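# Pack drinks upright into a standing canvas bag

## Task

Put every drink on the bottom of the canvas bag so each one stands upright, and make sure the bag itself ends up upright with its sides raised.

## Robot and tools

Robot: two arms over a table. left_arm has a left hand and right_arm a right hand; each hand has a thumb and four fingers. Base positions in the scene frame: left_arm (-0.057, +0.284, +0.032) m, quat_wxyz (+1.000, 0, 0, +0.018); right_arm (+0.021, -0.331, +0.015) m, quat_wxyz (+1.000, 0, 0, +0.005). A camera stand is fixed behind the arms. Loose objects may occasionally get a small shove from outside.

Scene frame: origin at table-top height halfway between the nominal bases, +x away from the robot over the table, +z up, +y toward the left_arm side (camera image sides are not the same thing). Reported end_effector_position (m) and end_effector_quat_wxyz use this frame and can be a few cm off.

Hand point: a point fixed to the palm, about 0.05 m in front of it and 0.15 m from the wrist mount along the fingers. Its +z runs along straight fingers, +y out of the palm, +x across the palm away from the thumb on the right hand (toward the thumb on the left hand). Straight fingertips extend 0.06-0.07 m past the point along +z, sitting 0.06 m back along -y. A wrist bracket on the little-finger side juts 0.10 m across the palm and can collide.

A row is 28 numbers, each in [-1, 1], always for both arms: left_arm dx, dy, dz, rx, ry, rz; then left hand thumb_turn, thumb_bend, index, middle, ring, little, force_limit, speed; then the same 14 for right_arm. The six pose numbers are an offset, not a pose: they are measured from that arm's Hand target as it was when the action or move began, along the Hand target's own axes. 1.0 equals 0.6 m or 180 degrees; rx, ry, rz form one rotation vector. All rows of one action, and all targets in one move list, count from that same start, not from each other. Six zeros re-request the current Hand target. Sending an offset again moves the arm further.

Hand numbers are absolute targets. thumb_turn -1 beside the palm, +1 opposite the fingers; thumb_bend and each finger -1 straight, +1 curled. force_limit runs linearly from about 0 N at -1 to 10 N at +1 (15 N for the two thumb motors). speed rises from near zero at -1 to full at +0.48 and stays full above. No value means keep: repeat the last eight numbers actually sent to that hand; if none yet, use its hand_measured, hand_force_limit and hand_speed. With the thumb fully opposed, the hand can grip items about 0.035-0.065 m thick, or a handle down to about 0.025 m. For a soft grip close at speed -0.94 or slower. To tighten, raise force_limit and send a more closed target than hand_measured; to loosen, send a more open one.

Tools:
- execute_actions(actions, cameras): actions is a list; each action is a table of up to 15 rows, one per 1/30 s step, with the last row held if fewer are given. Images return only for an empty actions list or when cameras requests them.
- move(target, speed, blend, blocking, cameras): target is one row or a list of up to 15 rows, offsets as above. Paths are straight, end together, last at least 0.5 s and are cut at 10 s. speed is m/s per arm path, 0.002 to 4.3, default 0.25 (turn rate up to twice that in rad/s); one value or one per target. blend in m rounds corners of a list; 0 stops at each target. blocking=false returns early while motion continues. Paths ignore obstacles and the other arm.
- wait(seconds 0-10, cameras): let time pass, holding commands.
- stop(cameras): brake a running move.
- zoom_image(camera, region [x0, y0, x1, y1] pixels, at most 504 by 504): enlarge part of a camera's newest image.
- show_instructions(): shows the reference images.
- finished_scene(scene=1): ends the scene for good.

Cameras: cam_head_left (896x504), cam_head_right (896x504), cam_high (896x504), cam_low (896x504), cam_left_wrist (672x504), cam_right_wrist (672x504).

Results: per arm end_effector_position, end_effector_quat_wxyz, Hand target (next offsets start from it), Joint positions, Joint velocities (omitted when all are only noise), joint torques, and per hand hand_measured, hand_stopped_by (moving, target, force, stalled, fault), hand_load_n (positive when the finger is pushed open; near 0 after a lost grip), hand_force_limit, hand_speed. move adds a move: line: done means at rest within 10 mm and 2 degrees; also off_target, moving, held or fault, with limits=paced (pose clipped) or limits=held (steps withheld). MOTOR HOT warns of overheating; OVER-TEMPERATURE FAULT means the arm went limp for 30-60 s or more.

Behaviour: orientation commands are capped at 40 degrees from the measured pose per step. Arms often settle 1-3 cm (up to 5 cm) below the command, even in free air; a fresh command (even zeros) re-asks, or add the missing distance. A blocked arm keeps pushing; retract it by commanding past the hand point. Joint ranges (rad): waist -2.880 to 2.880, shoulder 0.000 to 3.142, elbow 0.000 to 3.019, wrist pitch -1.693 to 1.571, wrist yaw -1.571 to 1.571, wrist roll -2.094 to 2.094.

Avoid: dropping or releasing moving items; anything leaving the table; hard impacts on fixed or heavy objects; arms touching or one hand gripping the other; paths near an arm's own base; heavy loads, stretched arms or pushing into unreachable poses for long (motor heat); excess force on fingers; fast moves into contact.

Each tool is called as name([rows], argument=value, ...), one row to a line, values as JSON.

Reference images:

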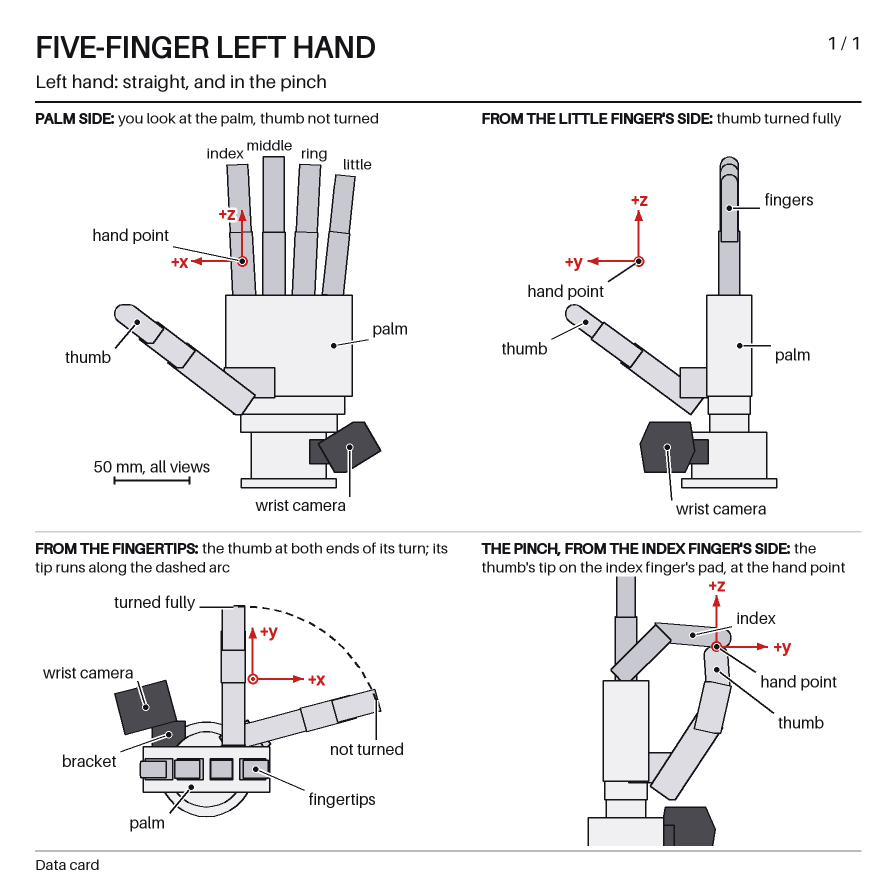

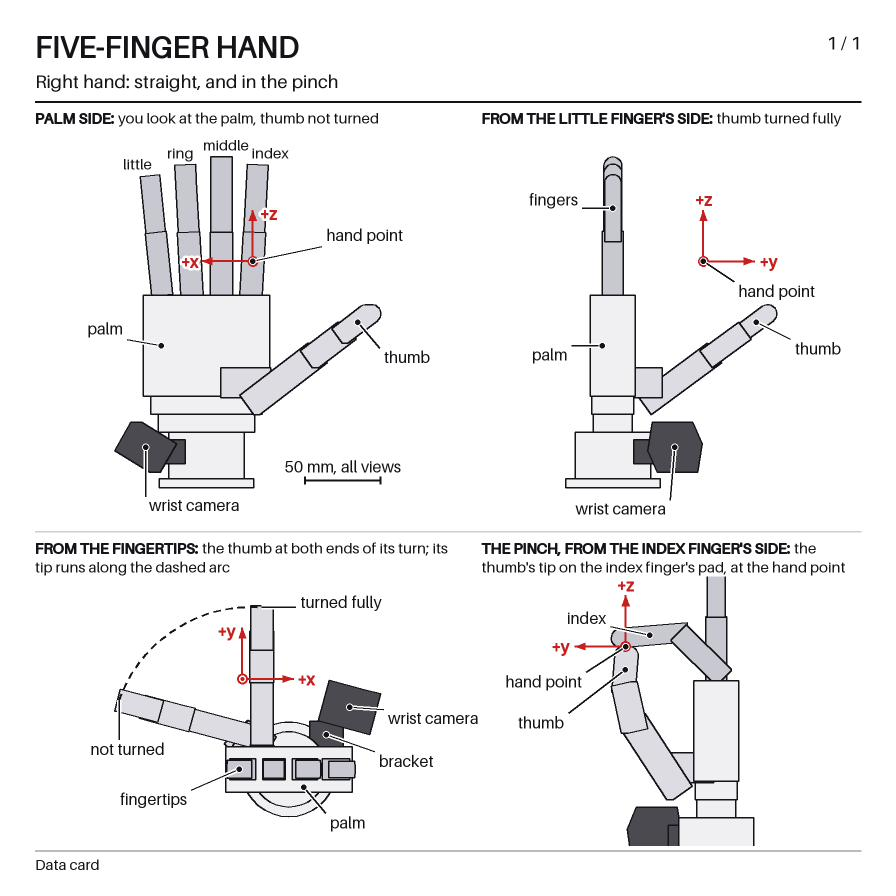

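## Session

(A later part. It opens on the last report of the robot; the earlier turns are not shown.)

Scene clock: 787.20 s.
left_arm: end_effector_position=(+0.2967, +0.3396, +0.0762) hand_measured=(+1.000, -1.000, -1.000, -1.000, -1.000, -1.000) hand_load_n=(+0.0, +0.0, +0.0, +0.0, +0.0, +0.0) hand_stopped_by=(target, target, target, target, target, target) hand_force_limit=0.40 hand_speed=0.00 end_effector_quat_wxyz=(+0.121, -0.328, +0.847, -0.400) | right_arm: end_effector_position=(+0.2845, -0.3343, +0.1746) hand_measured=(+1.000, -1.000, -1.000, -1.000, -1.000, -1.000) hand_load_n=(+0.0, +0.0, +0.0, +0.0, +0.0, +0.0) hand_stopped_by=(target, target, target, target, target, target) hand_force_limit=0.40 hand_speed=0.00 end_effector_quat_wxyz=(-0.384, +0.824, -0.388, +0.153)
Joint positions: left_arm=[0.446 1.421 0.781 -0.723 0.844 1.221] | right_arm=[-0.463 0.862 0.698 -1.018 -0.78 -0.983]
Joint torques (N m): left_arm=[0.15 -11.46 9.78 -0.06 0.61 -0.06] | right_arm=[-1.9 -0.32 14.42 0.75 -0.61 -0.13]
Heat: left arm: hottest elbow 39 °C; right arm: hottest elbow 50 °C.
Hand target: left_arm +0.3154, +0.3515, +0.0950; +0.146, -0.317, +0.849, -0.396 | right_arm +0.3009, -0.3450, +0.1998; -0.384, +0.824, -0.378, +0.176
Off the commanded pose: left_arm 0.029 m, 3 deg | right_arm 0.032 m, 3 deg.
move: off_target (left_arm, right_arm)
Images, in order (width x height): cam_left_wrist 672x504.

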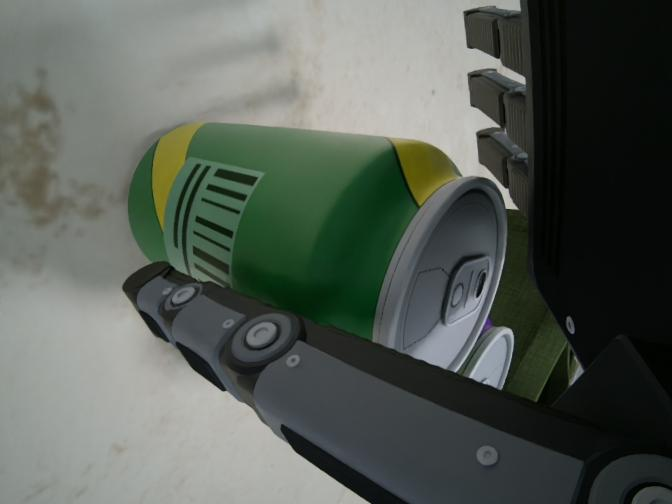

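move(target=[0,0,0,0,0,0,1,-1,0.25,0.25,0.3,0,-0.3,-0.8,0,0,0,0,0,0,1,-1,-1,-1,-1,-1,0.4,0], speed=0.04)

move(target=[0,0,0,0,0,0,1,0.5,0.25,0.25,0.3,0,0.1,-0.85,0,0,0,0,0,0,1,-1,-1,-1,-1,-1,0.4,0], speed=0.04)

move(target=[0,0,0,0,0,0,1,0.53,0.28,0.35,0.3,0,0.3,-0.85,0,0,0,0,0,0,1,-1,-1,-1,-1,-1,0.4,0], speed=0.04, cameras=["cam_left_wrist","cam_low"])

Scene clock: 790.53 s.
left_arm: end_effector_position=(+0.2974, +0.3398, +0.0767) hand_measured=(+1.000, -1.000, -0.116, -0.098, +0.300, +0.000) hand_load_n=(+0.5, +1.0, +4.0, +5.0, +0.0, +0.0) hand_stopped_by=(target, target, force, force, target, target) hand_force_limit=-0.30 hand_speed=-0.80 end_effector_quat_wxyz=(+0.122, -0.328, +0.847, -0.400) | right_arm: end_effector_position=(+0.2845, -0.3343, +0.1746) hand_measured=(+1.000, -1.000, -1.000, -1.000, -1.000, -1.000) hand_load_n=(+0.0, +0.0, +0.0, +0.0, +0.0, +0.0) hand_stopped_by=(target, target, target, target, target, target) hand_force_limit=0.40 hand_speed=0.00 end_effector_quat_wxyz=(-0.384, +0.824, -0.388, +0.153)
Joint positions: left_arm=[0.446 1.421 0.783 -0.723 0.844 1.221] | right_arm=[-0.463 0.862 0.698 -1.018 -0.78 -0.983]
Joint torques (N m): left_arm=[0.09 -11.46 9.7 -0.24 0.58 -0.06] | right_arm=[-1.9 -0.32 14.41 0.75 -0.62 -0.13]
Heat: left arm: hottest elbow 39 °C; right arm: hottest elbow 50 °C.
Hand target: left_arm +0.3155, +0.3515, +0.0950; +0.146, -0.317, +0.849, -0.396 | right_arm +0.3009, -0.3450, +0.1998; -0.384, +0.824, -0.378, +0.176
Off the commanded pose: left_arm 0.028 m, 3 deg | right_arm 0.032 m, 3 deg.
move: off_target (left_arm, right_arm)

Scene clock: 791.03 s.
left_arm: end_effector_position=(+0.2974, +0.3399, +0.0768) hand_measured=(+1.000, -0.948, -0.116, -0.098, +0.300, +0.000) hand_load_n=(+0.5, +8.0, +9.0, +7.5, +0.0, +0.0) hand_stopped_by=(target, force, force, force, target, target) hand_force_limit=0.10 hand_speed=-0.85 end_effector_quat_wxyz=(+0.122, -0.328, +0.847, -0.400) | right_arm: end_effector_position=(+0.2845, -0.3343, +0.1746) hand_measured=(+1.000, -1.000, -1.000, -1.000, -1.000, -1.000) hand_load_n=(+0.0, +0.0, +0.0, +0.0, +0.0, -0.5) hand_stopped_by=(target, target, target, target, target, target) hand_force_limit=0.40 hand_speed=0.00 end_effector_quat_wxyz=(-0.384, +0.824, -0.388, +0.153)
Joint positions: left_arm=[0.446 1.421 0.783 -0.723 0.844 1.221] | right_arm=[-0.463 0.862 0.698 -1.018 -0.78 -0.983]
Joint torques (N m): left_arm=[0.09 -11.46 9.7 -0.24 0.58 -0.06] | right_arm=[-1.9 -0.32 14.43 0.75 -0.62 -0.13]
Heat: left arm: hottest elbow 39 °C; right arm: hottest elbow 50 °C.
Hand target: left_arm +0.3155, +0.3515, +0.0950; +0.146, -0.317, +0.849, -0.396 | right_arm +0.3009, -0.3450, +0.1998; -0.384, +0.824, -0.378, +0.176
Off the commanded pose: left_arm 0.028 m, 3 deg | right_arm 0.032 m, 3 deg.
move: off_target (left_arm, right_arm)

Scene clock: 791.53 s.
left_arm: end_effector_position=(+0.2974, +0.3399, +0.0768) hand_measured=(+1.000, -0.932, -0.116, -0.098, +0.300, +0.000) hand_load_n=(+0.5, +10.0, +10.5, +8.5, +0.0, +0.0) hand_stopped_by=(target, force, force, force, target, target) hand_force_limit=0.30 hand_speed=-0.85 end_effector_quat_wxyz=(+0.122, -0.328, +0.847, -0.400) | right_arm: end_effector_position=(+0.2845, -0.3343, +0.1746) hand_measured=(+1.000, -1.000, -1.000, -1.000, -1.000, -1.000) hand_load_n=(+0.0, +0.0, +0.0, +0.0, +0.0, +0.0) hand_stopped_by=(target, target, target, target, target, target) hand_force_limit=0.40 hand_speed=0.00 end_effector_quat_wxyz=(-0.384, +0.824, -0.388, +0.153)
Joint positions: left_arm=[0.446 1.421 0.783 -0.723 0.844 1.221] | right_arm=[-0.463 0.862 0.698 -1.018 -0.78 -0.983]
Joint torques (N m): left_arm=[0.09 -11.4 9.7 -0.24 0.58 -0.06] | right_arm=[-1.9 -0.26 14.42 0.76 -0.62 -0.13]
Heat: left arm: hottest elbow 39 °C; right arm: hottest elbow 50 °C.
Hand target: left_arm +0.3155, +0.3515, +0.0950; +0.146, -0.317, +0.849, -0.396 | right_arm +0.3009, -0.3450, +0.1998; -0.384, +0.824, -0.378, +0.176
Off the commanded pose: left_arm 0.028 m, 3 deg | right_arm 0.032 m, 3 deg.
move: off_target (left_arm, right_arm)
Images, in order (width x height): cam_low 896x504, cam_left_wrist 672x504.

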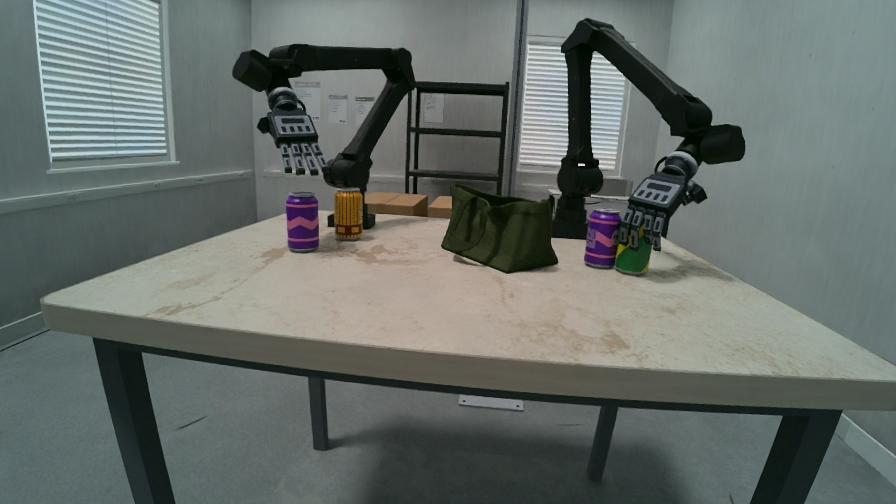

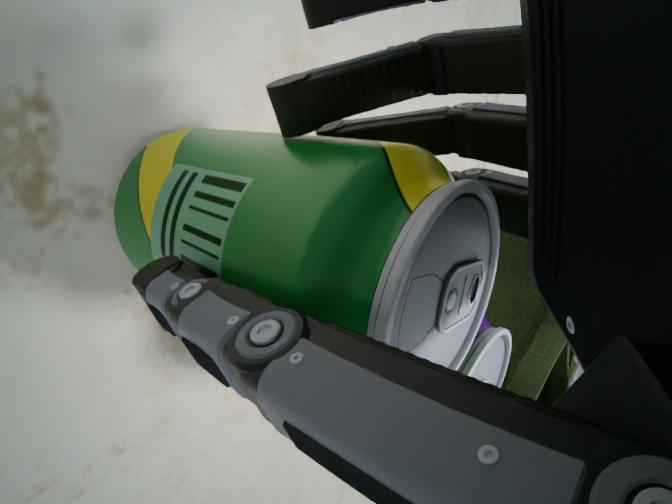

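move(target=[0,-0.0766,-0.0643,0,0,0,1,0.53,0.28,0.35,0.3,0,0.3,-0.85,0,0,0,0,0,0,1,-1,-1,-1,-1,-1,0.4,0], speed=0.05, cameras=["cam_left_wrist","cam_low"])

Scene clock: 793.63 s.
left_arm: end_effector_position=(+0.2899, +0.3382, +0.1209) hand_measured=(+1.000, -0.932, -0.116, -0.098, +0.300, +0.000) hand_load_n=(-0.5, +8.5, +6.0, +3.0, +0.0, +0.0) hand_stopped_by=(target, force, force, force, target, target) hand_force_limit=0.30 hand_speed=-0.85 end_effector_quat_wxyz=(+0.106, -0.335, +0.848, -0.397) | right_arm: end_effector_position=(+0.2845, -0.3343, +0.1746) hand_measured=(+1.000, -1.000, -1.000, -1.000, -1.000, -1.000) hand_load_n=(+0.0, +0.0, +0.0, +0.0, +0.0, +0.0) hand_stopped_by=(target, target, target, target, target, target) hand_force_limit=0.40 hand_speed=0.00 end_effector_quat_wxyz=(-0.384, +0.824, -0.388, +0.153)
Joint positions: left_arm=[0.446 1.349 0.853 -0.903 0.833 1.224] | right_arm=[-0.463 0.862 0.698 -1.018 -0.78 -0.983]
Joint torques (N m): left_arm=[0.09 -12.16 11.81 -0.24 1.08 -0.1] | right_arm=[-1.85 -0.32 14.42 0.76 -0.62 -0.13]
Heat: left arm: hottest elbow 39 °C; right arm: hottest elbow 50 °C.
Hand target: left_arm +0.3157, +0.3516, +0.1550; +0.146, -0.317, +0.849, -0.396 | right_arm +0.3009, -0.3450, +0.1998; -0.384, +0.824, -0.378, +0.176
Off the commanded pose: left_arm 0.045 m, 5 deg | right_arm 0.032 m, 3 deg.
move: off_target (left_arm, right_arm)
Images, in order (width x height): cam_low 896x504, cam_left_wrist 672x504.

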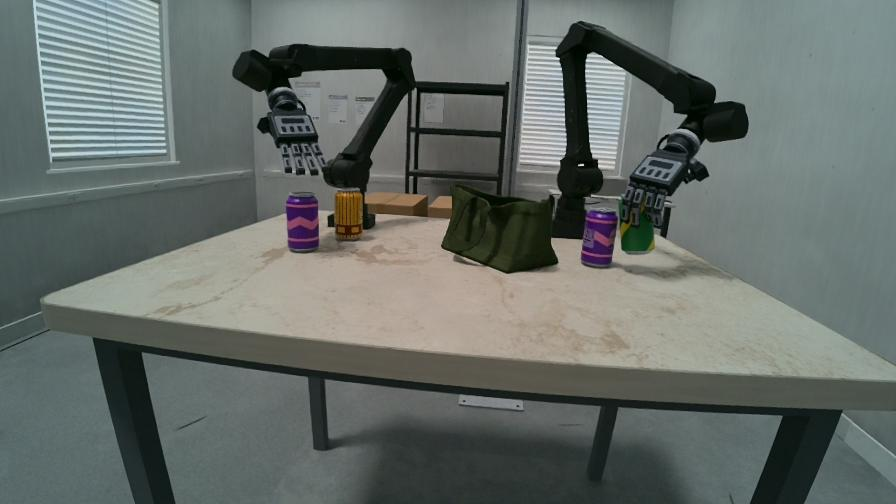

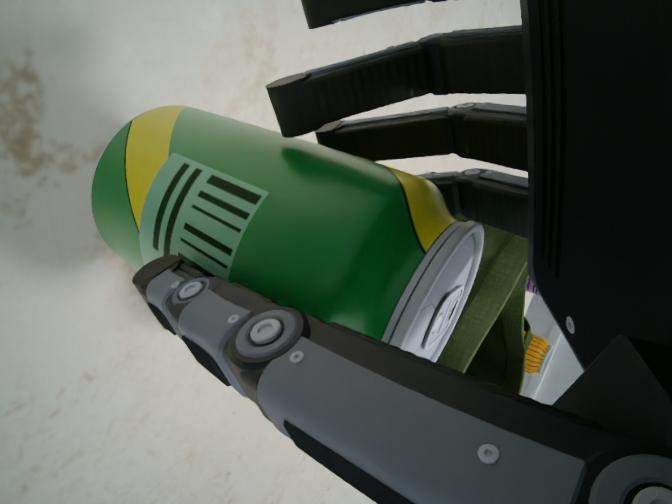

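move(target=[0,-0.2043,-0.1715,0,0,0,1,0.53,0.28,0.35,0.3,0,0.3,-0.85,0,0,0,0,0,0,1,-1,-1,-1,-1,-1,0.4,0], speed=0.08, cameras=["cam_left_wrist","cam_low","cam_high","cam_head_right"])

zoom_image(camera="cam_high", region=[280, 60, 440, 270])

zoom_image(camera="cam_low", region=[560, 60, 760, 280])

Scene clock: 796.87 s.
left_arm: end_effector_position=(+0.3014, +0.3442, +0.2755) hand_measured=(+1.000, -0.932, -0.116, -0.098, +0.300, +0.000) hand_load_n=(-0.5, +8.5, +6.0, +3.0, +0.0, +0.0) hand_stopped_by=(target, force, force, force, target, target) hand_force_limit=0.30 hand_speed=-0.85 end_effector_quat_wxyz=(+0.104, -0.336, +0.848, -0.397) | right_arm: end_effector_position=(+0.2845, -0.3343, +0.1746) hand_measured=(+1.000, -1.000, -1.000, -1.000, -1.000, -1.000) hand_load_n=(+0.0, +0.0, +0.0, +0.0, +0.0, +0.0) hand_stopped_by=(target, target, target, target, target, target) hand_force_limit=0.40 hand_speed=0.00 end_effector_quat_wxyz=(-0.384, +0.824, -0.388, +0.153)
Joint positions: left_arm=[0.446 1.267 1.203 -1.338 0.833 1.225] | right_arm=[-0.463 0.862 0.698 -1.018 -0.78 -0.983]
Joint torques (N m): left_arm=[0.09 -11.69 13.2 -0.28 1.08 -0.1] | right_arm=[-1.9 -0.26 14.42 0.75 -0.62 -0.13]
Heat: left arm: hottest elbow 39 °C; right arm: hottest elbow 50 °C.
Hand target: left_arm +0.3163, +0.3518, +0.3151; +0.146, -0.317, +0.850, -0.396 | right_arm +0.3009, -0.3450, +0.1998; -0.384, +0.824, -0.378, +0.176
Off the commanded pose: left_arm 0.043 m, 5 deg | right_arm 0.032 m, 3 deg.
move: off_target (left_arm, right_arm)
Images, in order (width x height): cam_head_right 896x504, cam_high 896x504, cam_low 896x504, cam_left_wrist 672x504.

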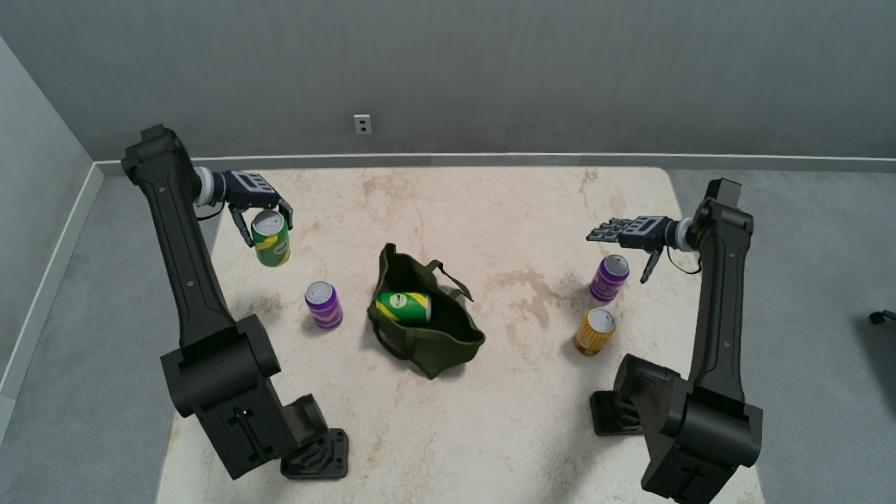

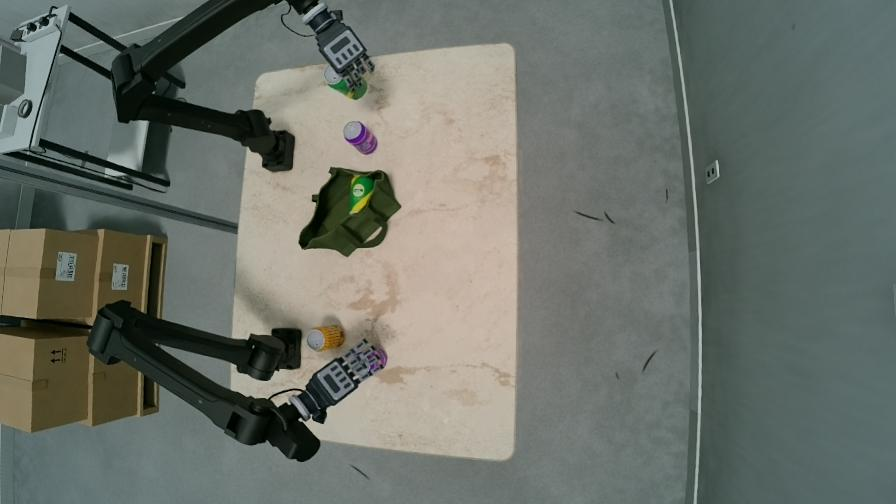

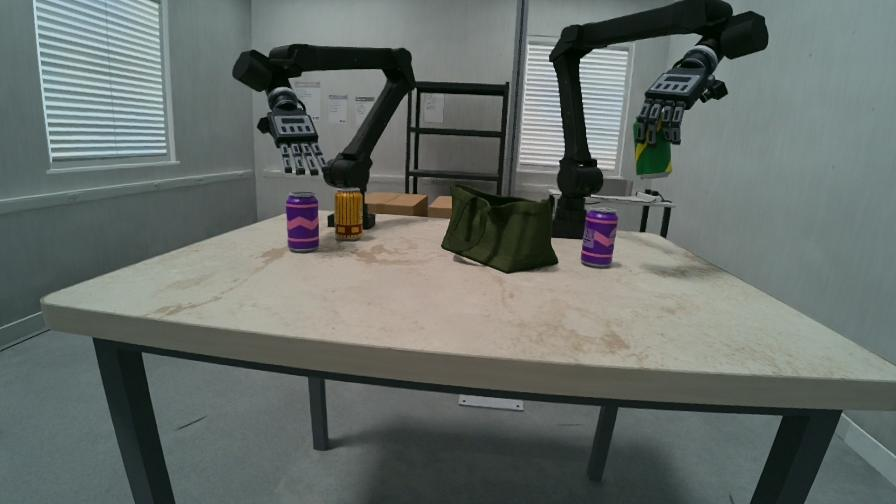

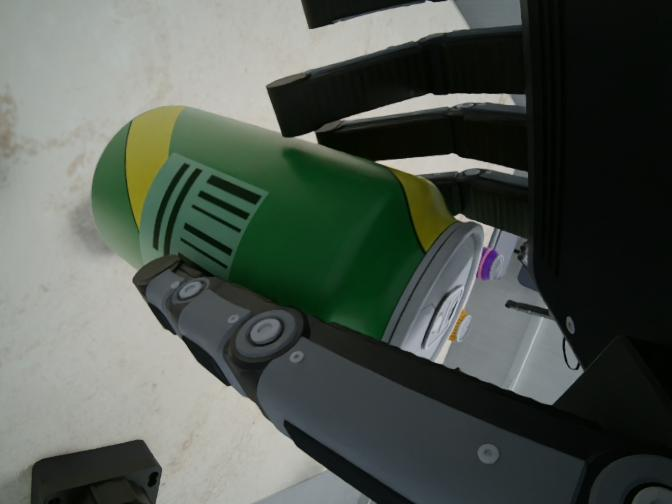

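Scaled by 2.400 from the camera's 896x504 image, which has a finer 1280x720 frame.

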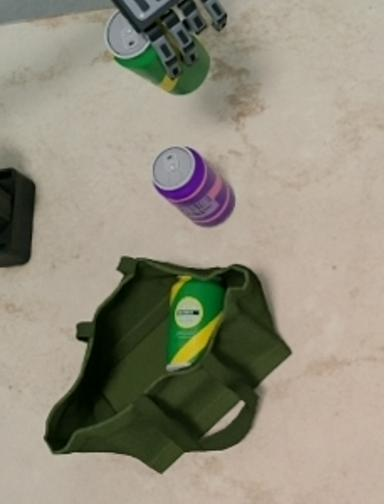

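Scaled by 2.291 from the camera's 896x504 image, which has a finer 1280x720 frame.

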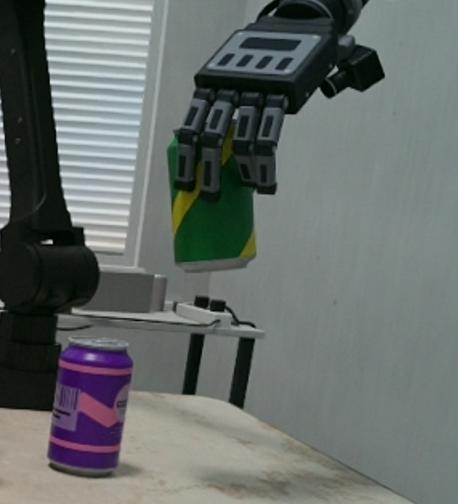

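move(target=[0.4878,-0.1725,0.2053,0,0,0,1,0.53,0.28,0.35,0.3,0,0.3,-0.85,0,0,0,0,0,0,1,-1,-1,-1,-1,-1,0.4,0], speed=0.13, cameras=["cam_left_wrist","cam_low","cam_high","cam_head_right"])

zoom_image(camera="cam_high", region=[260, 100, 430, 270])

zoom_image(camera="cam_low", region=[420, 60, 620, 280])

Scene clock: 807.43 s.
left_arm: end_effector_position=(+0.1957, +0.0454, +0.3002) hand_measured=(+1.000, -0.930, -0.116, -0.096, +0.300, +0.000) hand_load_n=(+0.0, +0.0, +0.0, +0.0, +0.0, +0.0) hand_stopped_by=(target, force, force, force, target, target) hand_force_limit=0.30 hand_speed=-0.85 end_effector_quat_wxyz=(+0.136, -0.319, +0.858, -0.378) | right_arm: end_effector_position=(+0.2845, -0.3343, +0.1746) hand_measured=(+1.000, -1.000, -1.000, -1.000, -1.000, -1.000) hand_load_n=(+0.0, +0.0, +0.0, +0.0, -0.5, -0.5) hand_stopped_by=(target, target, target, target, target, target) hand_force_limit=0.40 hand_speed=0.00 end_effector_quat_wxyz=(-0.384, +0.824, -0.388, +0.153)
Joint positions: left_arm=[-0.621 0.84 0.939 -0.863 0.208 0.185] | right_arm=[-0.463 0.862 0.698 -1.018 -0.78 -0.983]
Joint torques (N m): left_arm=[-0.85 -4.89 9.84 2.04 0.01 -0.32] | right_arm=[-1.9 -0.32 14.42 0.76 -0.61 -0.13]
Heat: left arm: hottest elbow 40 °C; right arm: hottest elbow 50 °C.
Hand target: left_arm +0.1999, +0.0387, +0.3159; +0.146, -0.317, +0.850, -0.396 | right_arm +0.3009, -0.3450, +0.1998; -0.384, +0.824, -0.378, +0.176
Off the commanded pose: left_arm 0.018 m, 3 deg | right_arm 0.032 m, 3 deg.
move: off_target (left_arm, right_arm)
Images, in order (width x height): cam_head_right 896x504, cam_high 896x504, cam_low 896x504, cam_left_wrist 672x504.

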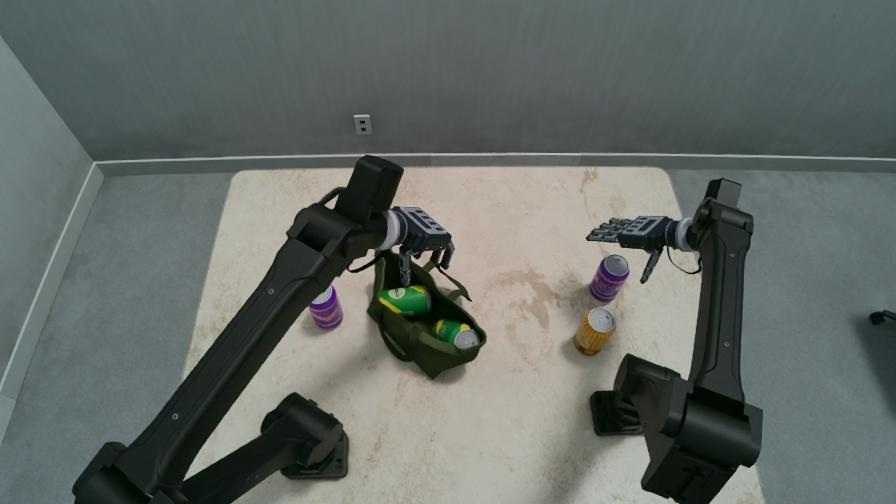

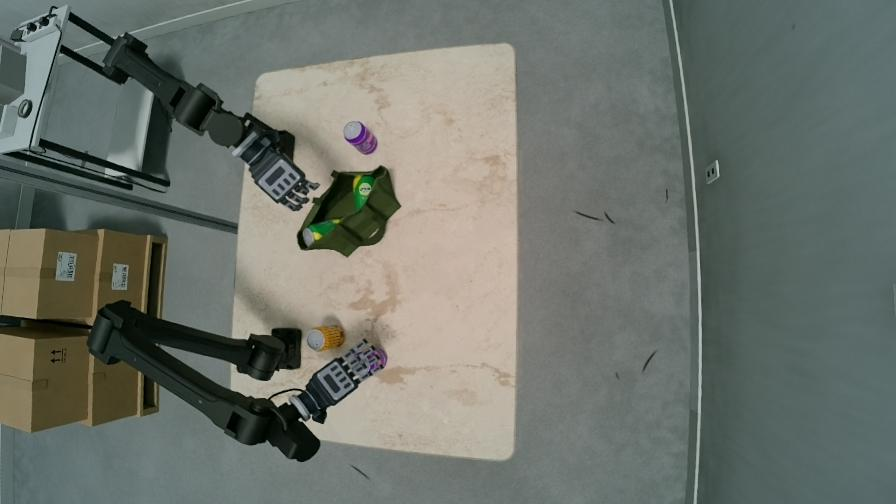

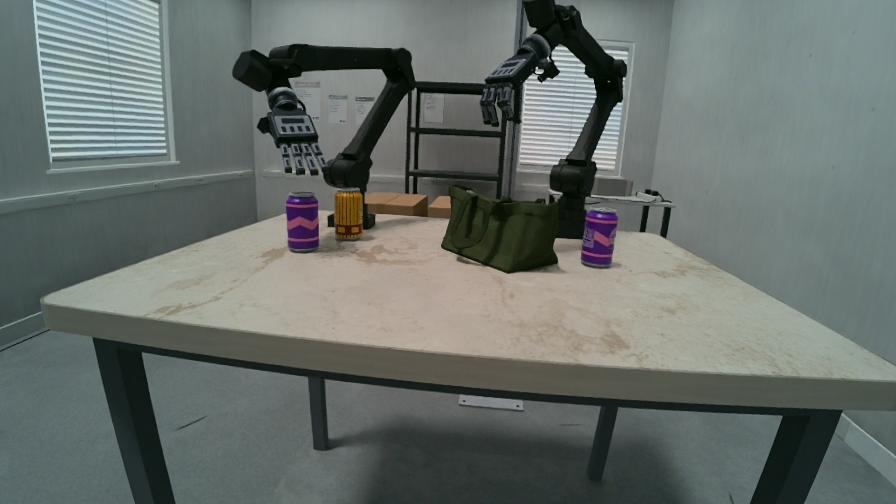

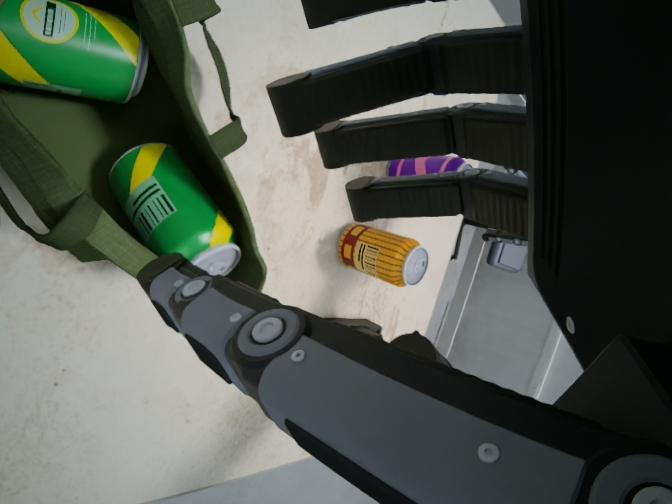

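Scaled by 2.965 from the camera's 896x504 image, which has a finer 1280x720 frame.

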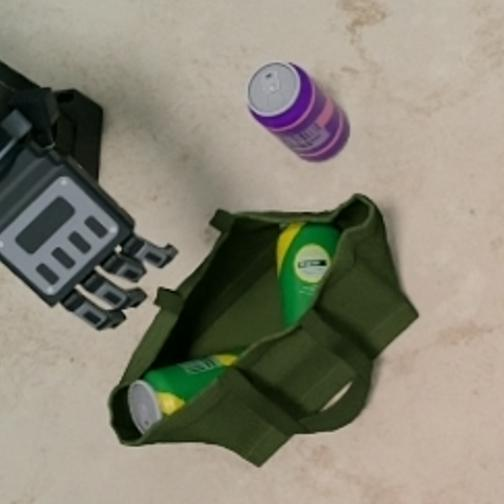

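Scaled by 2.291 from the camera's 896x504 image, which has a finer 1280x720 frame.

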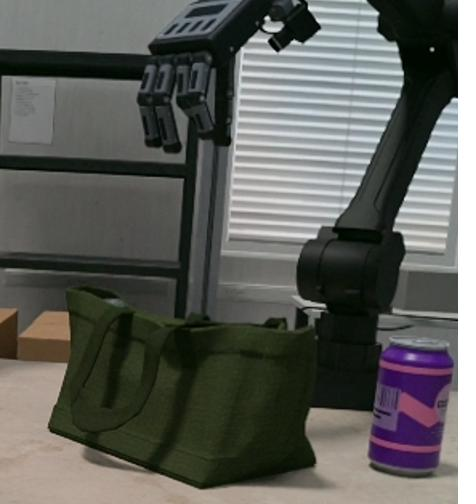

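move([
  [-0.3503,0.235,-0.135,0,0,0,1,-1,-1,-1,-1,-1,0.4,0,-0.3128,-0.1632,0.0388,0,0,0,-1,-1,-1,-1,-1,-1,0.4,0],
  [-0.3503,0.235,-0.135,0,0,0,1,-1,-1,-1,-1,-1,0.4,0,-0.6735,-0.0658,-0.0773,-0.2778,0,0,-1,-1,-1,-1,-1,-1,0.4,0],
], speed=[0.2,0.25], blend=[0.04,0], cameras=["cam_left_wrist","cam_low","cam_high","cam_head_right"])

zoom_image(camera="cam_high", region=[260, 100, 430, 270])

Scene clock: 819.93 s.
left_arm: end_effector_position=(+0.2447, +0.2832, +0.2382) hand_measured=(+1.000, -1.000, -1.000, -1.000, -1.000, -1.000) hand_load_n=(+0.0, +0.0, +0.0, +0.0, +0.0, +0.0) hand_stopped_by=(target, target, target, target, target, target) hand_force_limit=0.40 hand_speed=0.00 end_effector_quat_wxyz=(+0.124, -0.328, +0.849, -0.396) | right_arm: end_effector_position=(+0.0294, -0.0599, +0.2413) hand_measured=(-1.000, -1.000, -1.000, -1.000, -1.000, -1.000) hand_load_n=(-0.5, +0.0, +0.0, +0.0, +0.0, +0.0) hand_stopped_by=(target, target, target, target, target, target) hand_force_limit=0.40 hand_speed=0.00 end_effector_quat_wxyz=(+0.019, +0.909, -0.417, +0.004)
Joint positions: left_arm=[0.35 1.014 0.909 -1.152 0.811 1.084] | right_arm=[1.311 1.139 1.114 -1.584 0.001 0.609]
Joint torques (N m): left_arm=[0.44 -5.13 11.92 -0.03 0.79 0.03] | right_arm=[-0.44 -3.78 13.24 0.02 -0.05 0.04]
Heat: left arm: hottest elbow 40 °C; right arm: hottest elbow 50 °C.
Hand target: left_arm +0.2590, +0.2915, +0.2595; +0.146, -0.317, +0.850, -0.396 | right_arm +0.0297, -0.0452, +0.2598; +0.000, +0.909, -0.417, +0.000
Off the commanded pose: left_arm 0.027 m, 3 deg | right_arm 0.024 m, 2 deg.
move: off_target (left_arm, right_arm)
Images, in order (width x height): cam_head_right 896x504, cam_high 896x504, cam_low 896x504, cam_left_wrist 672x504.

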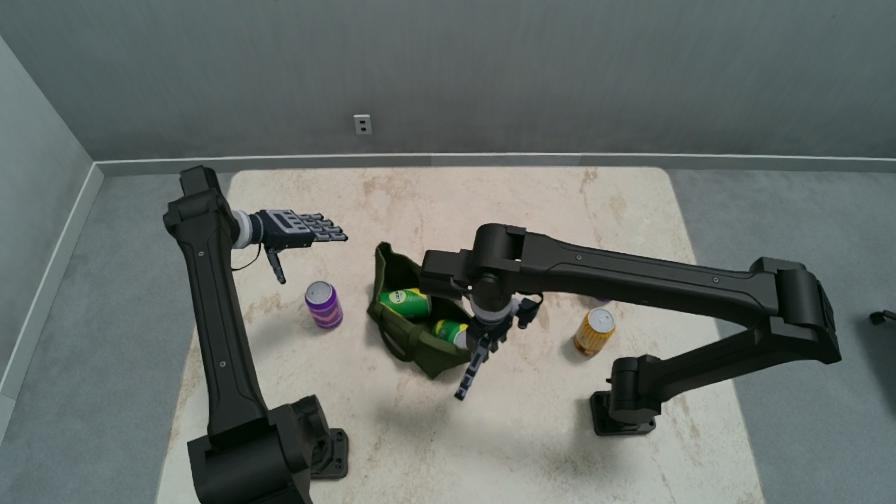

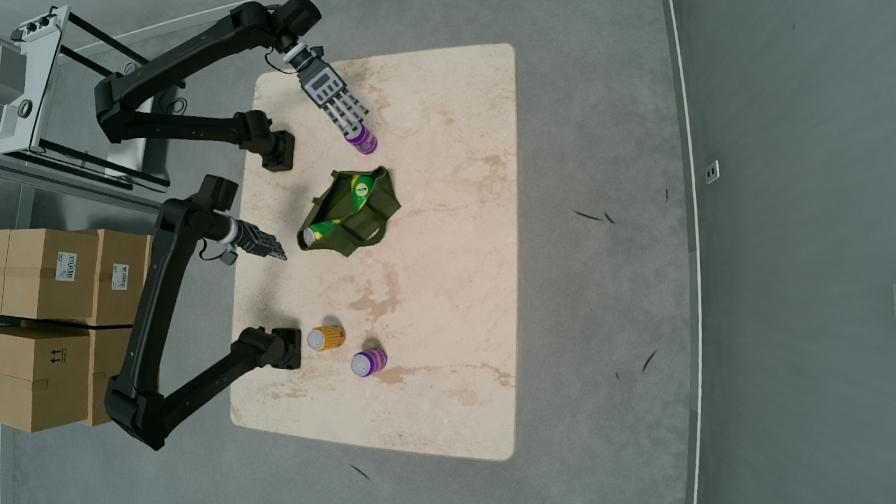

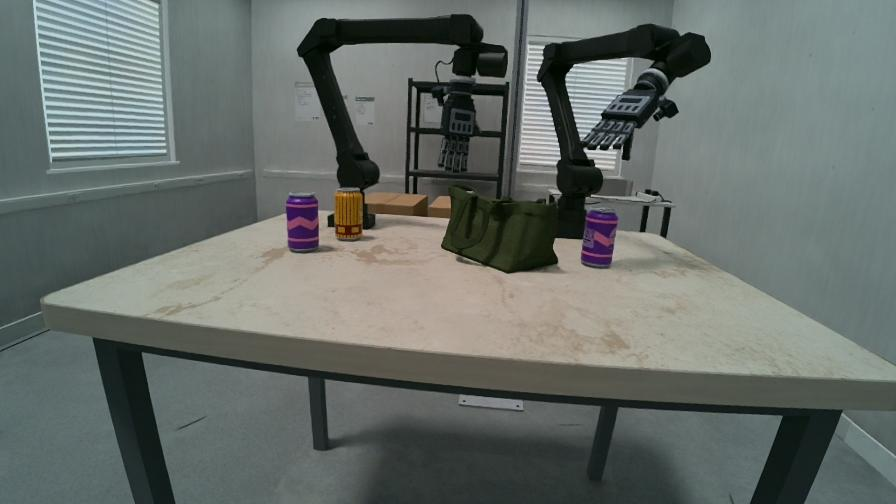

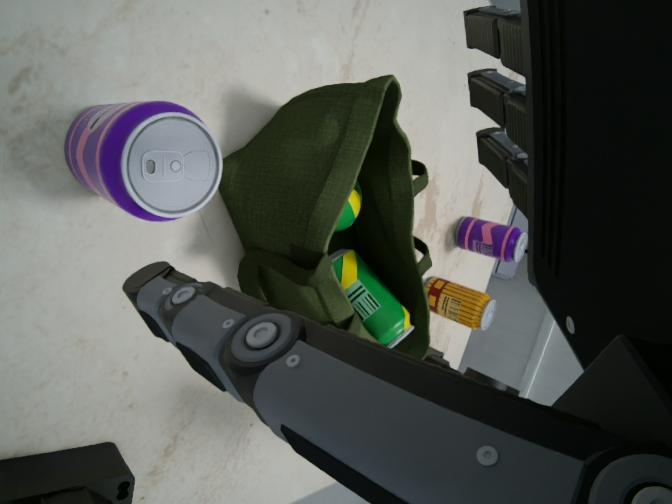

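Scaled by 2.965 from the camera's 896x504 image, which has a finer 1280x720 frame.

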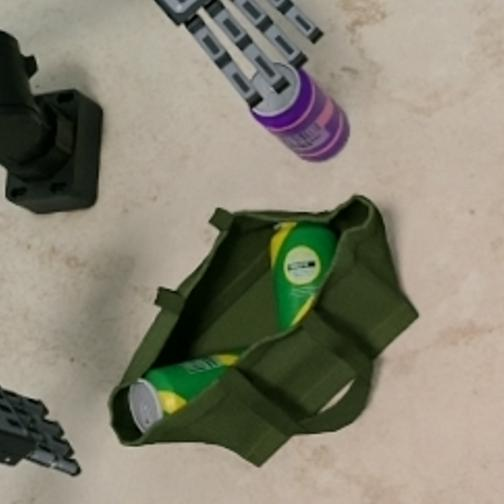

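zoom_image(camera="cam_high", region=[220, 200, 330, 280])

Scaled by 4.582 from the camera's 896x504 image, which has a finer 1280x720 frame.

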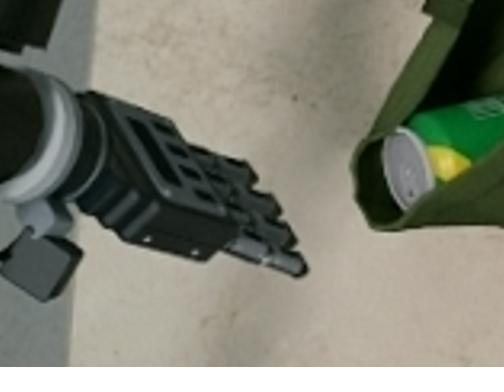

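move(target=[0,0,0,0,0,0,1,-1,-1,-1,-1,-1,0.4,0,0.0127,0.0109,0.2317,0,0,0,-1,-1,-1,-1,-1,-1,0.4,0], speed=0.12, cameras=["cam_high","cam_low","cam_head_left"])

zoom_image(camera="cam_high", region=[240, 180, 350, 270])

Scene clock: 824.50 s.
left_arm: end_effector_position=(+0.2447, +0.2832, +0.2382) hand_measured=(+1.000, -1.000, -1.000, -1.000, -1.000, -1.000) hand_load_n=(+0.0, +0.0, +0.0, +0.0, +0.0, +0.0) hand_stopped_by=(target, target, target, target, target, target) hand_force_limit=0.40 hand_speed=0.00 end_effector_quat_wxyz=(+0.124, -0.328, +0.849, -0.396) | right_arm: end_effector_position=(+0.0307, -0.0547, +0.1269) hand_measured=(-1.000, -1.000, -1.000, -1.000, -1.000, -1.000) hand_load_n=(+0.0, +0.0, +0.0, +0.0, +0.0, +0.0) hand_stopped_by=(target, target, target, target, target, target) hand_force_limit=0.40 hand_speed=0.00 end_effector_quat_wxyz=(-0.004, +0.909, -0.417, +0.000)
Joint positions: left_arm=[0.35 1.014 0.909 -1.152 0.811 1.084] | right_arm=[1.311 1.177 0.841 -1.227 0.001 0.61]
Joint torques (N m): left_arm=[0.5 -5.19 11.92 -0.06 0.8 0.03] | right_arm=[-0.97 -3.72 7.42 1.07 -0.03 -0.02]
Heat: left arm: hottest elbow 41 °C; right arm: hottest elbow 49 °C.
Hand target: left_arm +0.2590, +0.2915, +0.2595; +0.146, -0.317, +0.850, -0.396 | right_arm +0.0297, -0.0552, +0.1207; +0.000, +0.909, -0.417, +0.000
Off the commanded pose: left_arm 0.027 m, 3 deg | right_arm 0.006 m, 1 deg.
move: off_target (left_arm)
Images, in order (width x height): cam_head_left 896x504, cam_high 896x504, cam_low 896x504.

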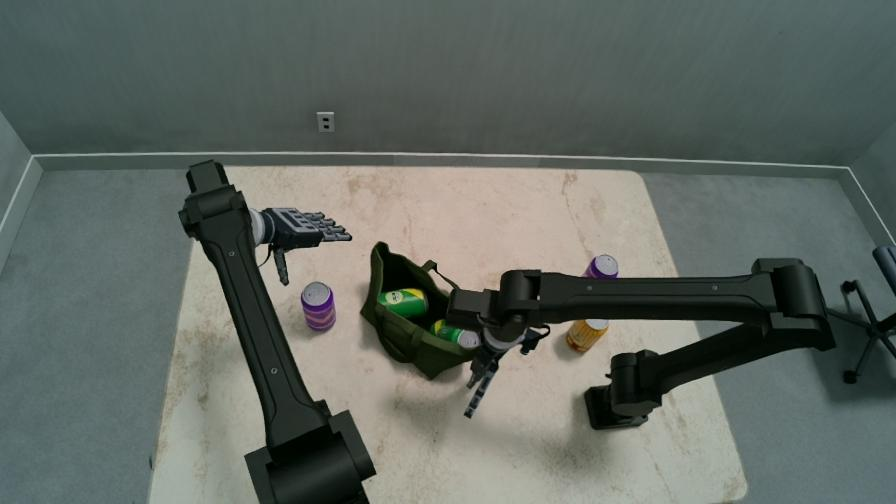

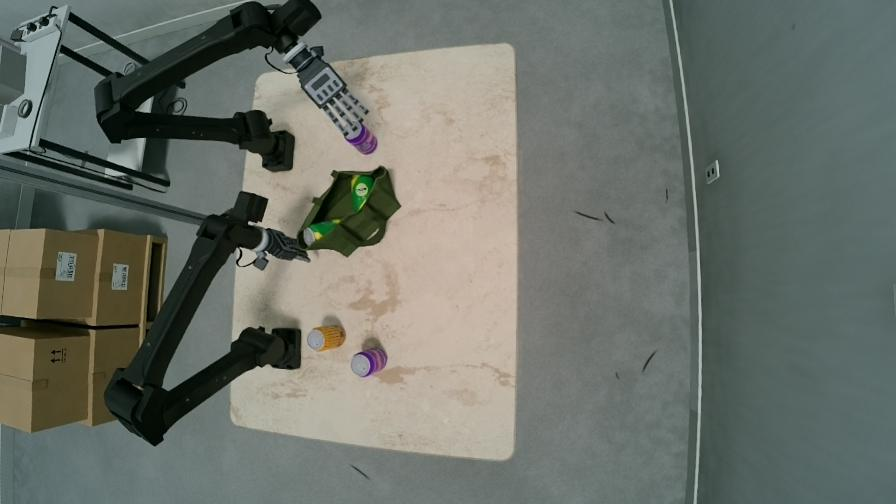

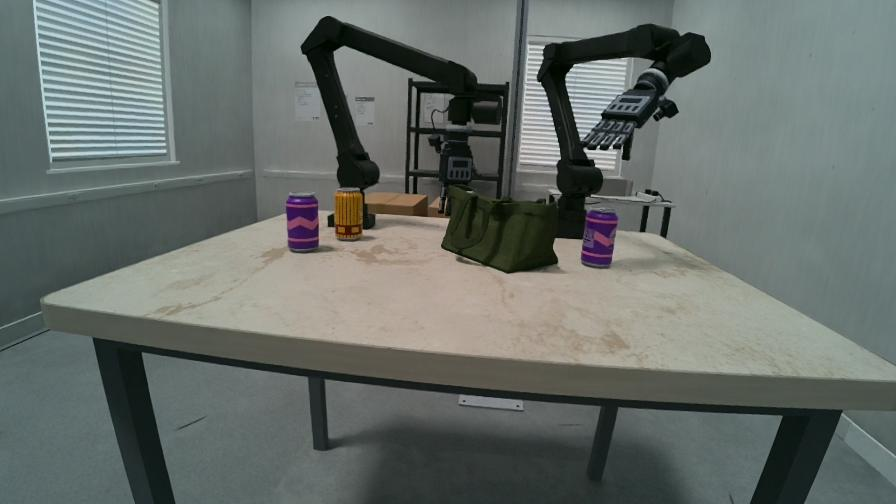

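Scaled by 4.582 from the camera's 896x504 image, which has a finer 1280x720 frame.

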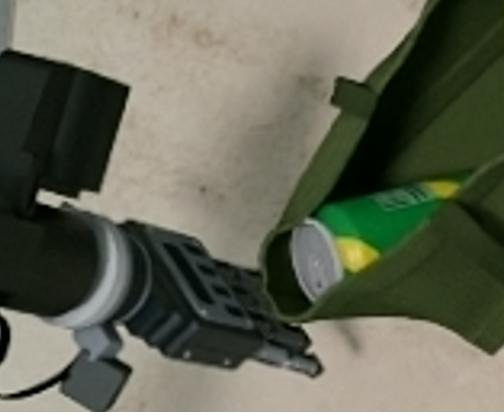

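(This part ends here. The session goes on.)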